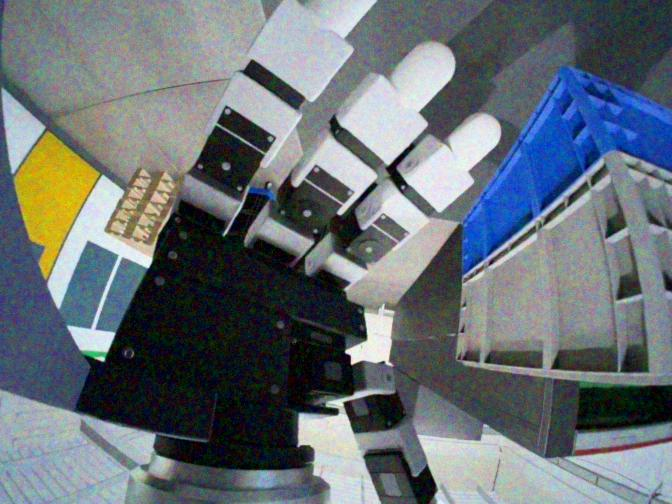

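Call:
move(target=[0,0,0,0,0,0,-1,0,0.576,0.696,-1,0,0.576,0.696,-1,0,0.576,0.696,0.714,0.678,1.0,0.168,0.7,-0.6,-0.067,0.044,0,-0.3215,-0.383,0,-0.41,0,0.576,0.696,-0.41,0,0.576,0.696,-0.41,0,0.576,0.696,0.714,0.678,1.0,0.168,0.7,-0.6], speed=0.35)

Scene clock: 114.57 s.
left_arm: end_effector_position=(+0.8137, -0.5452, +0.3753) hand_goal=(-1.000, +0.000, +0.576, +0.696, -1.000, +0.000, +0.576, +0.696, -1.000, +0.000, +0.576, +0.696, +0.714, +0.678, +1.000, +0.168) hand_measured=(-0.996, -0.002, +0.574, +0.694, -0.988, +0.000, +0.574, +0.694, -0.990, +0.000, +0.574, +0.694, +0.702, +0.682, +0.998, +0.166) hand_current_ma=(+8, -2, -3, -6, +37, +0, -3, -6, +30, +0, -3, -6, -40, +13, -6, -8) hand_state=(goal, goal, goal, goal, goal, goal, goal, goal, goal, goal, goal, goal, goal, goal, goal, goal) hand_current_limit=0.70 hand_speed=-0.60 end_effector_quat_wxyz=(+0.270, -0.271, +0.653, -0.654) | right_arm: end_effector_position=(+0.4201, -0.3603, +0.3802) hand_goal=(-0.410, +0.000, +0.576, +0.696, -0.410, +0.000, +0.576, +0.696, -0.410, +0.000, +0.576, +0.696, +0.714, +0.678, +1.000, +0.168) hand_measured=(-0.410, +0.002, +0.576, +0.694, -0.410, +0.002, +0.576, +0.694, -0.410, +0.002, +0.576, +0.694, +0.706, +0.680, +0.998, +0.166) hand_current_ma=(+0, +3, -2, -6, +0, +3, -1, -5, +0, +3, -1, -7, -21, +7, -3, -6) hand_state=(goal, goal, goal, goal, goal, goal, goal, goal, goal, goal, goal, goal, goal, goal, goal, goal) hand_current_limit=0.70 hand_speed=-0.60 end_effector_quat_wxyz=(+0.299, -0.298, +0.641, -0.641)
Joint positions: left_arm=[2.815 -2.576 -0.642 0.078 1.111 -3.144] | right_arm=[-1.208 -1.798 1.827 -0.03 1.062 0.001]
Joint torques (N m): left_arm=[-13.99 50.83 30.22 -0.75 1.79 -1.84] | right_arm=[10.5 -9.72 -15.64 -3.32 1.35 0.01]
Wrist force (N): left_arm=[2.8 -1.3 3.1] | right_arm=[-1.8 -2.0 1.1]
Wrist torque (N m): left_arm=[0.64 0.00 0.01] | right_arm=[0.01 0.33 -0.03]
Wrist force, peak (N): left_arm=[3.2 -1.5 3.1] | right_arm=[-1.5 -2.2 1.2]
Hand target: left_arm +0.8137, -0.5452, +0.3753; +0.270, -0.271, +0.653, -0.654 | right_arm +0.4202, -0.3602, +0.3802; +0.299, -0.298, +0.641, -0.641
Off the commanded pose: left_arm 0.000 m, 0 deg | right_arm 0.000 m, 0 deg.
move: done

Call:
move(target=[0,0,0,0,0,0,-1,0,0.576,0.696,-1,0,0.576,0.696,-1,0,0.576,0.696,0.714,0.678,1.0,0.168,0.7,-0.6,0,0.05,0,0,0,0.694,-0.41,0,0.576,0.696,-0.41,0,0.576,0.696,-0.41,0,0.576,0.696,0.714,0.678,1.0,0.168,0.7,-0.6], speed=0.35)

Scene clock: 118.47 s.
left_arm: end_effector_position=(+0.8137, -0.5452, +0.3753) hand_goal=(-1.000, +0.000, +0.576, +0.696, -1.000, +0.000, +0.576, +0.696, -1.000, +0.000, +0.576, +0.696, +0.714, +0.678, +1.000, +0.168) hand_measured=(-0.996, -0.002, +0.574, +0.694, -0.988, +0.000, +0.574, +0.694, -0.990, +0.000, +0.574, +0.694, +0.702, +0.682, +0.998, +0.166) hand_current_ma=(+8, -2, -3, -6, +37, +0, -3, -6, +30, +0, -3, -6, -40, +13, -6, -8) hand_state=(goal, goal, goal, goal, goal, goal, goal, goal, goal, goal, goal, goal, goal, goal, goal, goal) hand_current_limit=0.70 hand_speed=-0.60 end_effector_quat_wxyz=(+0.270, -0.271, +0.653, -0.654) | right_arm: end_effector_position=(+0.4202, -0.3302, +0.3801) hand_goal=(-0.410, +0.000, +0.576, +0.696, -0.410, +0.000, +0.576, +0.696, -0.410, +0.000, +0.576, +0.696, +0.714, +0.678, +1.000, +0.168) hand_measured=(-0.410, +0.002, +0.576, +0.694, -0.410, +0.002, +0.576, +0.694, -0.410, +0.002, +0.576, +0.694, +0.706, +0.680, +0.998, +0.166) hand_current_ma=(+0, +3, -2, -6, +0, +3, -1, -5, +0, +3, -1, -7, -21, +7, -3, -6) hand_state=(goal, goal, goal, goal, goal, goal, goal, goal, goal, goal, goal, goal, goal, goal, goal, goal) hand_current_limit=0.70 hand_speed=-0.60 end_effector_quat_wxyz=(+0.706, -0.706, +0.032, -0.032)
Joint positions: left_arm=[2.815 -2.576 -0.642 0.078 1.111 -3.144] | right_arm=[-1.117 -0.736 0.433 0.303 -1.026 0.001]
Joint torques (N m): left_arm=[-13.05 50.32 30.72 -0.92 1.96 -1.7] | right_arm=[-10.56 -56.26 -21.65 0.07 -0.42 -0.63]
Wrist force (N): left_arm=[3.0 -1.4 2.7] | right_arm=[-1.2 -1.9 0.7]
Wrist torque (N m): left_arm=[0.67 -0.03 0.02] | right_arm=[0.05 0.27 0.02]
Wrist force, peak (N): left_arm=[3.1 -1.4 3.2] | right_arm=[-1.9 -2.2 0.8]
Hand target: left_arm +0.8137, -0.5452, +0.3753; +0.270, -0.271, +0.653, -0.654 | right_arm +0.4202, -0.3302, +0.3802; +0.706, -0.706, +0.032, -0.032
Off the commanded pose: left_arm 0.000 m, 0 deg | right_arm 0.000 m, 0 deg.
move: done

Call:
move(target=[0,0,0,0,0,0,-1,0,0.576,0.696,-1,0,0.576,0.696,-1,0,0.576,0.696,0.714,0.678,1.0,0.168,0.7,-0.6,0,-0.04,0,-0.498,0.0436,0,-0.41,0,0.576,0.696,-0.41,0,0.576,0.696,-0.41,0,0.576,0.696,0.714,0.678,1.0,0.168,0.7,-0.6], speed=0.35)

Call:
move(target=[0,0,0,0,0,0,-1,0,0.576,0.696,-1,0,0.576,0.696,-1,0,0.576,0.696,0.714,0.678,1.0,0.168,0.7,-0.6,0.033,0,0,0,0,-0.694,-0.41,0,0.576,0.696,-0.41,0,0.576,0.696,-0.41,0,0.576,0.696,0.714,0.678,1.0,0.168,0.7,-0.6], speed=0.35)

Scene clock: 122.10 s.
left_arm: end_effector_position=(+0.8137, -0.5452, +0.3753) hand_goal=(-1.000, +0.000, +0.576, +0.696, -1.000, +0.000, +0.576, +0.696, -1.000, +0.000, +0.576, +0.696, +0.714, +0.678, +1.000, +0.168) hand_measured=(-0.996, -0.002, +0.574, +0.694, -0.988, +0.000, +0.574, +0.694, -0.990, +0.000, +0.574, +0.694, +0.702, +0.682, +0.998, +0.166) hand_current_ma=(+8, -2, -3, -6, +37, +0, -3, -6, +30, +0, -3, -6, -40, +13, -6, -8) hand_state=(goal, goal, goal, goal, goal, goal, goal, goal, goal, goal, goal, goal, goal, goal, goal, goal) hand_current_limit=0.70 hand_speed=-0.60 end_effector_quat_wxyz=(+0.270, -0.271, +0.653, -0.654) | right_arm: end_effector_position=(+0.4202, -0.3541, +0.3802) hand_goal=(-0.410, +0.000, +0.576, +0.696, -0.410, +0.000, +0.576, +0.696, -0.410, +0.000, +0.576, +0.696, +0.714, +0.678, +1.000, +0.168) hand_measured=(-0.402, +0.002, +0.576, +0.694, -0.402, +0.002, +0.576, +0.694, -0.402, +0.002, +0.576, +0.694, +0.712, +0.680, +0.998, +0.166) hand_current_ma=(+24, +3, +0, -5, +23, +3, +0, -5, +26, +3, +0, -7, -6, +6, -3, -6) hand_state=(goal, goal, goal, goal, goal, goal, goal, goal, goal, goal, goal, goal, goal, goal, goal, goal) hand_current_limit=0.70 hand_speed=-0.60 end_effector_quat_wxyz=(+0.000, +0.999, -0.044, +0.001)
Joint positions: left_arm=[2.815 -2.576 -0.642 0.078 1.111 -3.144] | right_arm=[-0.8 -1.531 1.474 -1.515 -1.569 0.859]
Joint torques (N m): left_arm=[-12.58 50.95 30.52 -0.79 1.9 -1.45] | right_arm=[-10.01 -13.29 -26.48 -3.73 -0.81 -0.18]
Wrist force (N): left_arm=[2.9 -1.4 2.8] | right_arm=[-0.6 0.0 0.1]
Wrist torque (N m): left_arm=[0.65 -0.02 0.01] | right_arm=[0.18 0.01 -0.07]
Wrist force, peak (N): left_arm=[3.1 -1.3 3.1] | right_arm=[-1.7 -2.4 0.7]
Hand target: left_arm +0.8137, -0.5452, +0.3753; +0.270, -0.271, +0.653, -0.654 | right_arm +0.4202, -0.3542, +0.3802; +0.000, +0.999, -0.044, +0.001
Off the commanded pose: left_arm 0.000 m, 0 deg | right_arm 0.000 m, 0 deg.
move: done

Scene clock: 122.70 s.
left_arm: end_effector_position=(+0.8137, -0.5452, +0.3753) hand_goal=(-1.000, +0.000, +0.576, +0.696, -1.000, +0.000, +0.576, +0.696, -1.000, +0.000, +0.576, +0.696, +0.714, +0.678, +1.000, +0.168) hand_measured=(-0.996, -0.002, +0.574, +0.694, -0.988, +0.000, +0.574, +0.694, -0.990, +0.000, +0.574, +0.694, +0.702, +0.682, +0.998, +0.166) hand_current_ma=(+8, -2, -3, -6, +37, +0, -3, -6, +30, +0, -3, -6, -40, +13, -6, -8) hand_state=(goal, goal, goal, goal, goal, goal, goal, goal, goal, goal, goal, goal, goal, goal, goal, goal) hand_current_limit=0.70 hand_speed=-0.60 end_effector_quat_wxyz=(+0.270, -0.271, +0.653, -0.654) | right_arm: end_effector_position=(+0.4206, -0.3543, +0.3801) hand_goal=(-0.410, +0.000, +0.576, +0.696, -0.410, +0.000, +0.576, +0.696, -0.410, +0.000, +0.576, +0.696, +0.714, +0.678, +1.000, +0.168) hand_measured=(-0.402, +0.002, +0.576, +0.694, -0.402, +0.002, +0.576, +0.694, -0.400, +0.002, +0.576, +0.694, +0.712, +0.680, +0.998, +0.166) hand_current_ma=(+27, +3, +0, -5, +27, +2, +0, -5, +31, +2, +0, -6, -5, +5, -3, -6) hand_state=(goal, goal, goal, goal, goal, goal, goal, goal, goal, goal, goal, goal, goal, goal, goal, goal) hand_current_limit=0.70 hand_speed=-0.60 end_effector_quat_wxyz=(+0.000, +0.998, -0.068, +0.002)
Joint positions: left_arm=[2.815 -2.576 -0.642 0.078 1.111 -3.144] | right_arm=[-0.796 -1.52 1.463 -1.515 -1.569 0.91]
Joint torques (N m): left_arm=[-13.03 50.94 30.2 -0.63 1.88 -1.52] | right_arm=[3.33 -36.46 -13.18 -0.52 0.16 0.54]
Wrist force (N): left_arm=[3.0 -1.4 2.9] | right_arm=[-0.5 -0.1 0.0]
Wrist torque (N m): left_arm=[0.66 -0.03 0.02] | right_arm=[0.19 0.00 -0.05]
Wrist force, peak (N): left_arm=[2.9 -1.5 3.2] | right_arm=[1.0 0.3 0.9]
Hand target: left_arm +0.8137, -0.5452, +0.3753; +0.270, -0.271, +0.653, -0.654 | right_arm +0.4205, -0.3543, +0.3801; +0.000, +0.998, -0.068, +0.002 (not the last commanded pose)
Off the commanded pose: left_arm 0.000 m, 0 deg | right_arm 0.019 m, 122 deg.
move: held (right_arm; a check stopped the path); limits=held
pose unreachable (right arm): on one or more control steps of this call, first in action 0 (counted from 0), this arm could not follow its commanded pose, so it was not sent that pose on those steps. It may still have moved: this result reports where it is.
cause: moving toward the commanded pose would bring two parts of the arm too close to each other (joints 5 (wrist 2) and 6 (wrist 3) lie between them).

Call:
move([
  [0,0,0,0,0,0,-1,0,0.576,0.696,-1,0,0.576,0.696,-1,0,0.576,0.696,0.714,0.678,1.0,0.168,0.7,-0.6,0.099,-0.076,0,0,0,0,-0.41,0,0.576,0.696,-0.41,0,0.576,0.696,-0.41,0,0.576,0.696,0.714,0.678,0.23,0.168,0.7,-0.6],
  [0,0,0,0,0,0,-1,0,0.576,0.696,-1,0,0.576,0.696,-1,0,0.576,0.696,0.714,0.678,1.0,0.168,0.7,-0.6,0.099,-0.076,0,0.427,-0.287,-0.2265,-0.41,0,0.576,0.696,-0.41,0,0.576,0.696,-0.41,0,0.576,0.696,0.714,0.678,0.23,0.168,0.7,-0.6],
], speed=0.35)

Scene clock: 128.07 s.
left_arm: end_effector_position=(+0.8137, -0.5452, +0.3753) hand_goal=(-1.000, +0.000, +0.576, +0.696, -1.000, +0.000, +0.576, +0.696, -1.000, +0.000, +0.576, +0.696, +0.714, +0.678, +1.000, +0.168) hand_measured=(-0.996, -0.002, +0.574, +0.694, -0.988, +0.000, +0.574, +0.694, -0.990, +0.000, +0.574, +0.694, +0.702, +0.682, +0.998, +0.166) hand_current_ma=(+8, -2, -3, -6, +37, +0, -3, -6, +30, +0, -3, -6, -40, +13, -6, -8) hand_state=(goal, goal, goal, goal, goal, goal, goal, goal, goal, goal, goal, goal, goal, goal, goal, goal) hand_current_limit=0.70 hand_speed=-0.60 end_effector_quat_wxyz=(+0.270, -0.271, +0.653, -0.654) | right_arm: end_effector_position=(+0.4799, -0.3999, +0.3801) hand_goal=(-0.410, +0.000, +0.576, +0.696, -0.410, +0.000, +0.576, +0.696, -0.410, +0.000, +0.576, +0.696, +0.714, +0.678, +0.230, +0.168) hand_measured=(-0.410, +0.002, +0.576, +0.694, -0.410, +0.002, +0.576, +0.694, -0.410, +0.002, +0.576, +0.694, +0.706, +0.680, +0.228, +0.166) hand_current_ma=(+1, +3, +0, -5, +1, +2, +0, -5, +1, +2, +0, -6, -21, +5, -7, -6) hand_state=(goal, goal, goal, goal, goal, goal, goal, goal, goal, goal, goal, goal, goal, goal, goal, goal) hand_current_limit=0.70 hand_speed=-0.60 end_effector_quat_wxyz=(+0.612, -0.612, +0.354, -0.355)
Joint positions: left_arm=[2.815 -2.576 -0.642 0.078 1.111 -3.144] | right_arm=[-1.291 -1.074 1.001 0.076 -0.241 -0.003]
Joint torques (N m): left_arm=[-12.72 50.43 30.94 -0.58 2.01 -1.37] | right_arm=[-6.55 -51.72 -10.49 0.11 1.55 0.02]
Wrist force (N): left_arm=[2.9 -1.2 2.5] | right_arm=[-1.4 -1.9 0.6]
Wrist torque (N m): left_arm=[0.71 -0.03 0.01] | right_arm=[0.03 0.27 -0.11]
Wrist force, peak (N): left_arm=[3.1 -1.2 3.2] | right_arm=[-1.7 -2.2 0.3]
Hand target: left_arm +0.8137, -0.5452, +0.3753; +0.270, -0.271, +0.653, -0.654 | right_arm +0.4799, -0.3999, +0.3801; +0.612, -0.612, +0.354, -0.355
Off the commanded pose: left_arm 0.000 m, 0 deg | right_arm 0.000 m, 0 deg.
move: done

Call:
move(target=[0,0,0,0,0,0,-1,0,0.576,0.696,-1,0,0.576,0.696,-1,0,0.576,0.696,0.714,0.678,1.0,0.168,0.7,-0.6,0,-0.02,0,-0.25,0.433,0,-0.41,0,0.576,0.696,-0.41,0,0.576,0.696,-0.41,0,0.576,0.696,0.714,0.678,0.23,0.168,0.7,-0.6], speed=0.35)

Call:
move(target=[0,0,0,0,0,0,-1,0,0.576,0.696,-1,0,0.576,0.696,-1,0,0.576,0.696,0.714,0.678,1.0,0.168,0.7,-0.6,0,0.02,0,0,0,-0.389,-0.41,0,0.576,0.696,-0.41,0,0.576,0.696,-0.41,0,0.576,0.696,0.714,0.678,0.23,0.168,0.7,-0.6], speed=0.35)

Scene clock: 131.30 s.
left_arm: end_effector_position=(+0.8137, -0.5452, +0.3753) hand_goal=(-1.000, +0.000, +0.576, +0.696, -1.000, +0.000, +0.576, +0.696, -1.000, +0.000, +0.576, +0.696, +0.714, +0.678, +1.000, +0.168) hand_measured=(-0.996, -0.002, +0.574, +0.694, -0.988, +0.000, +0.574, +0.694, -0.990, +0.000, +0.574, +0.694, +0.702, +0.682, +0.998, +0.166) hand_current_ma=(+8, -2, -3, -6, +37, +0, -3, -6, +30, +0, -3, -6, -40, +13, -6, -8) hand_state=(goal, goal, goal, goal, goal, goal, goal, goal, goal, goal, goal, goal, goal, goal, goal, goal) hand_current_limit=0.70 hand_speed=-0.60 end_effector_quat_wxyz=(+0.270, -0.271, +0.653, -0.654) | right_arm: end_effector_position=(+0.4800, -0.4119, +0.3801) hand_goal=(-0.410, +0.000, +0.576, +0.696, -0.410, +0.000, +0.576, +0.696, -0.410, +0.000, +0.576, +0.696, +0.714, +0.678, +0.230, +0.168) hand_measured=(-0.402, +0.002, +0.576, +0.694, -0.402, +0.002, +0.576, +0.694, -0.402, +0.002, +0.576, +0.694, +0.712, +0.680, +0.228, +0.166) hand_current_ma=(+24, +3, +0, -5, +23, +2, +0, -5, +26, +2, +0, -6, -6, +5, -8, -6) hand_state=(goal, goal, goal, goal, goal, goal, goal, goal, goal, goal, goal, goal, goal, goal, goal, goal) hand_current_limit=0.70 hand_speed=-0.60 end_effector_quat_wxyz=(+0.001, +0.866, -0.500, +0.002)
Joint positions: left_arm=[2.815 -2.576 -0.642 0.078 1.111 -3.144] | right_arm=[-0.799 -1.119 0.954 -1.409 -1.571 1.819]
Joint torques (N m): left_arm=[-12.81 51.49 30.96 -0.68 1.99 -1.22] | right_arm=[-8 -52.64 -12.1 -4.05 -0.93 -0.67]
Wrist force (N): left_arm=[2.8 -1.2 2.7] | right_arm=[-0.2 0.0 0.0]
Wrist torque (N m): left_arm=[0.69 -0.01 0.01] | right_arm=[0.20 -0.01 -0.05]
Wrist force, peak (N): left_arm=[3.3 -1.2 3.2] | right_arm=[-1.9 -2.3 0.9]
Hand target: left_arm +0.8137, -0.5452, +0.3753; +0.270, -0.271, +0.653, -0.654 | right_arm +0.4799, -0.4119, +0.3801; +0.001, +0.866, -0.500, +0.002
Off the commanded pose: left_arm 0.000 m, 0 deg | right_arm 0.000 m, 0 deg.
move: done

Scene clock: 133.57 s.
left_arm: end_effector_position=(+0.8137, -0.5452, +0.3753) hand_goal=(-1.000, +0.000, +0.576, +0.696, -1.000, +0.000, +0.576, +0.696, -1.000, +0.000, +0.576, +0.696, +0.714, +0.678, +1.000, +0.168) hand_measured=(-0.996, -0.002, +0.574, +0.694, -0.988, +0.000, +0.574, +0.694, -0.990, +0.000, +0.574, +0.694, +0.702, +0.682, +0.998, +0.166) hand_current_ma=(+8, -2, -3, -6, +37, +0, -3, -6, +30, +0, -3, -6, -40, +13, -6, -8) hand_state=(goal, goal, goal, goal, goal, goal, goal, goal, goal, goal, goal, goal, goal, goal, goal, goal) hand_current_limit=0.70 hand_speed=-0.60 end_effector_quat_wxyz=(+0.270, -0.271, +0.653, -0.654) | right_arm: end_effector_position=(+0.4798, -0.3999, +0.3802) hand_goal=(-0.410, +0.000, +0.576, +0.696, -0.410, +0.000, +0.576, +0.696, -0.410, +0.000, +0.576, +0.696, +0.714, +0.678, +0.230, +0.168) hand_measured=(-0.402, +0.002, +0.576, +0.694, -0.402, +0.002, +0.576, +0.694, -0.402, +0.002, +0.576, +0.694, +0.712, +0.680, +0.228, +0.166) hand_current_ma=(+24, +3, +0, -5, +23, +2, +0, -5, +26, +2, +0, -6, -6, +5, -8, -6) hand_state=(goal, goal, goal, goal, goal, goal, goal, goal, goal, goal, goal, goal, goal, goal, goal, goal) hand_current_limit=0.70 hand_speed=-0.60 end_effector_quat_wxyz=(-0.001, -0.423, +0.906, -0.001)
Joint positions: left_arm=[2.815 -2.576 -0.642 0.078 1.111 -3.144] | right_arm=[-0.915 -1.045 0.84 -1.368 -1.574 2.925]
Joint torques (N m): left_arm=[-12.25 50.99 29.74 -0.56 2.02 -1.08] | right_arm=[12.25 -31.9 -34.53 -0.93 -1.03 0.96]
Wrist force (N): left_arm=[3.0 -1.4 2.9] | right_arm=[-0.3 -0.2 0.0]
Wrist torque (N m): left_arm=[0.65 -0.04 0.02] | right_arm=[0.18 -0.01 -0.05]
Wrist force, peak (N): left_arm=[3.0 -1.3 3.1] | right_arm=[0.0 -0.2 -0.7]
Hand target: left_arm +0.8137, -0.5452, +0.3753; +0.270, -0.271, +0.653, -0.654 | right_arm +0.4799, -0.3999, +0.3801; -0.001, -0.423, +0.906, -0.001
Off the commanded pose: left_arm 0.000 m, 0 deg | right_arm 0.000 m, 0 deg.
move: done

Call:
move(target=[0,0,0,0,0,0,-1,0,0.576,0.696,-1,0,0.576,0.696,-1,0,0.576,0.696,0.714,0.678,1.0,0.168,0.7,-0.6,0.1167,-0.0833,0,-0.3215,-0.383,0,-0.41,0,0.576,0.696,-0.41,0,0.576,0.696,-0.41,0,0.576,0.696,0.714,0.678,0.23,0.168,0.7,-0.6], speed=0.35)

Scene clock: 137.00 s.
left_arm: end_effector_position=(+0.8137, -0.5452, +0.3753) hand_goal=(-1.000, +0.000, +0.576, +0.696, -1.000, +0.000, +0.576, +0.696, -1.000, +0.000, +0.576, +0.696, +0.714, +0.678, +1.000, +0.168) hand_measured=(-0.996, -0.002, +0.574, +0.694, -0.988, +0.000, +0.574, +0.694, -0.990, +0.000, +0.574, +0.694, +0.702, +0.682, +0.998, +0.166) hand_current_ma=(+8, -2, -3, -6, +37, +0, -3, -6, +30, +0, -3, -6, -40, +13, -6, -8) hand_state=(goal, goal, goal, goal, goal, goal, goal, goal, goal, goal, goal, goal, goal, goal, goal, goal) hand_current_limit=0.70 hand_speed=-0.60 end_effector_quat_wxyz=(+0.270, -0.271, +0.653, -0.654) | right_arm: end_effector_position=(+0.5499, -0.4499, +0.3800) hand_goal=(-0.410, +0.000, +0.576, +0.696, -0.410, +0.000, +0.576, +0.696, -0.410, +0.000, +0.576, +0.696, +0.714, +0.678, +0.230, +0.168) hand_measured=(-0.410, +0.002, +0.576, +0.694, -0.410, +0.002, +0.576, +0.694, -0.410, +0.002, +0.576, +0.694, +0.706, +0.680, +0.228, +0.166) hand_current_ma=(+1, +3, +0, -5, +1, +2, +0, -5, +1, +2, +0, -6, -22, +5, -7, -6) hand_state=(goal, goal, goal, goal, goal, goal, goal, goal, goal, goal, goal, goal, goal, goal, goal, goal) hand_current_limit=0.70 hand_speed=-0.60 end_effector_quat_wxyz=(+0.298, -0.298, +0.641, -0.642)
Joint positions: left_arm=[2.815 -2.576 -0.642 0.078 1.111 -3.144] | right_arm=[-1.006 -1.268 1.813 -3.686 -1.267 3.142]
Joint torques (N m): left_arm=[-13.17 51.38 30.86 -0.38 1.98 -0.96] | right_arm=[1.05 -39.92 -30.12 -3.42 -1.59 -0.65]
Wrist force (N): left_arm=[2.8 -1.1 2.9] | right_arm=[-1.5 -2.2 0.7]
Wrist torque (N m): left_arm=[0.70 -0.02 0.00] | right_arm=[-0.05 0.30 -0.04]
Wrist force, peak (N): left_arm=[3.1 -1.6 3.1] | right_arm=[-1.7 -2.3 0.6]
Hand target: left_arm +0.8137, -0.5452, +0.3753; +0.270, -0.271, +0.653, -0.654 | right_arm +0.5499, -0.4499, +0.3801; +0.298, -0.298, +0.641, -0.642
Off the commanded pose: left_arm 0.000 m, 0 deg | right_arm 0.000 m, 0 deg.
move: done

Call:
move([
  [0,0,0,0,0,0,-1,0,0.576,0.696,-1,0,0.576,0.696,-1,0,0.576,0.696,0.714,0.678,1.0,0.168,0.7,-0.6,0.23,0.19,-0.0333,0,0,0.2167,-0.41,0,0.576,0.696,-0.41,0,0.576,0.696,-0.41,0,0.576,0.696,0.714,0.678,1.0,0.168,0.7,-0.6],
  [0,0,0,0,0,0,-1,0,0.576,0.696,-1,0,0.576,0.696,-1,0,0.576,0.696,0.714,0.678,1.0,0.168,0.7,-0.6,0.4667,0.3833,-0.0333,0,0,0.4333,-1,0,0.576,0.696,-1,0,0.576,0.696,-1,0,0.576,0.696,0.714,0.678,1.0,0.168,0.7,-0.6],
], speed=0.25, blend=[0.05,0], cameras=["cam_high","cam_right_wrist"])

Scene clock: 141.33 s.
left_arm: end_effector_position=(+0.8137, -0.5452, +0.3753) hand_goal=(-1.000, +0.000, +0.576, +0.696, -1.000, +0.000, +0.576, +0.696, -1.000, +0.000, +0.576, +0.696, +0.714, +0.678, +1.000, +0.168) hand_measured=(-0.996, -0.002, +0.574, +0.694, -0.988, +0.000, +0.574, +0.694, -0.990, +0.000, +0.574, +0.694, +0.702, +0.682, +0.998, +0.166) hand_current_ma=(+8, -2, -3, -6, +37, +0, -3, -6, +30, +0, -3, -6, -40, +13, -6, -8) hand_state=(goal, goal, goal, goal, goal, goal, goal, goal, goal, goal, goal, goal, goal, goal, goal, goal) hand_current_limit=0.70 hand_speed=-0.60 end_effector_quat_wxyz=(+0.270, -0.271, +0.653, -0.654) | right_arm: end_effector_position=(+0.8300, -0.2199, +0.3602) hand_goal=(-1.000, +0.000, +0.576, +0.696, -1.000, +0.000, +0.576, +0.696, -1.000, +0.000, +0.576, +0.696, +0.714, +0.678, +1.000, +0.168) hand_measured=(-0.988, +0.002, +0.576, +0.694, -0.988, +0.002, +0.576, +0.694, -0.988, +0.002, +0.576, +0.694, +0.706, +0.680, +0.998, +0.166) hand_current_ma=(+39, +3, +0, -5, +38, +2, +0, -5, +42, +2, +0, -6, -22, +6, -7, -6) hand_state=(goal, goal, goal, goal, goal, goal, goal, goal, goal, goal, goal, goal, goal, goal, goal, goal) hand_current_limit=0.70 hand_speed=-0.60 end_effector_quat_wxyz=(+0.635, -0.635, +0.311, -0.311)
Joint positions: left_arm=[2.815 -2.576 -0.642 0.078 1.111 -3.144] | right_arm=[-0.695 -0.554 0.658 -3.25 -0.217 3.145]
Joint torques (N m): left_arm=[-13.45 50.83 29.76 -0.57 1.97 -1.08] | right_arm=[-9.67 -68.31 -32.2 1.6 0.29 -1.16]
Wrist force (N): left_arm=[2.9 -1.0 3.0] | right_arm=[-1.5 -2.0 0.8]
Wrist torque (N m): left_arm=[0.69 -0.02 0.00] | right_arm=[0.12 0.29 -0.11]
Wrist force, peak (N): left_arm=[3.2 -1.1 3.1] | right_arm=[-1.6 -2.1 2.0]
Hand target: left_arm +0.8137, -0.5452, +0.3753; +0.270, -0.271, +0.653, -0.654 | right_arm +0.8300, -0.2199, +0.3602; +0.635, -0.635, +0.311, -0.311
Off the commanded pose: left_arm 0.000 m, 0 deg | right_arm 0.000 m, 0 deg.
move: done
camera_calibration:
cam_right_wrist: T_world_to_cam=[[-0.506347, 0.580365, -0.637801, 0.800881], [-0.825263, -0.111615, 0.553609, 0.414522], [0.250107, 0.806671, 0.535469, -0.0919962], [0, 0, 0, 1]] pos_world=[0.770623, -0.344326, 0.33058]
Images, in order (width x height): cam_high 672x504, cam_right_wrist 672x504.

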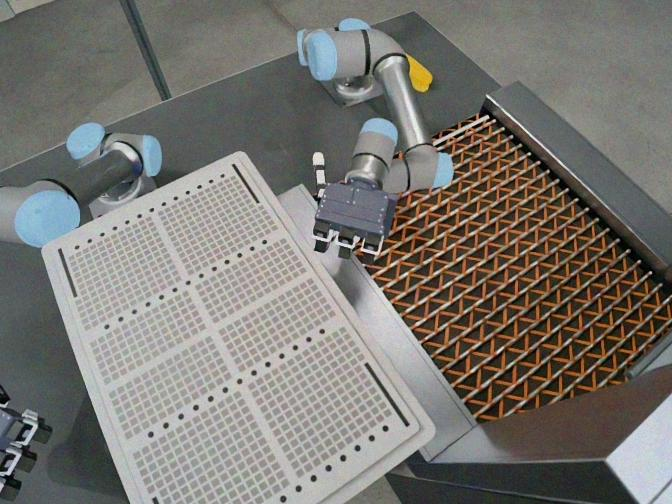

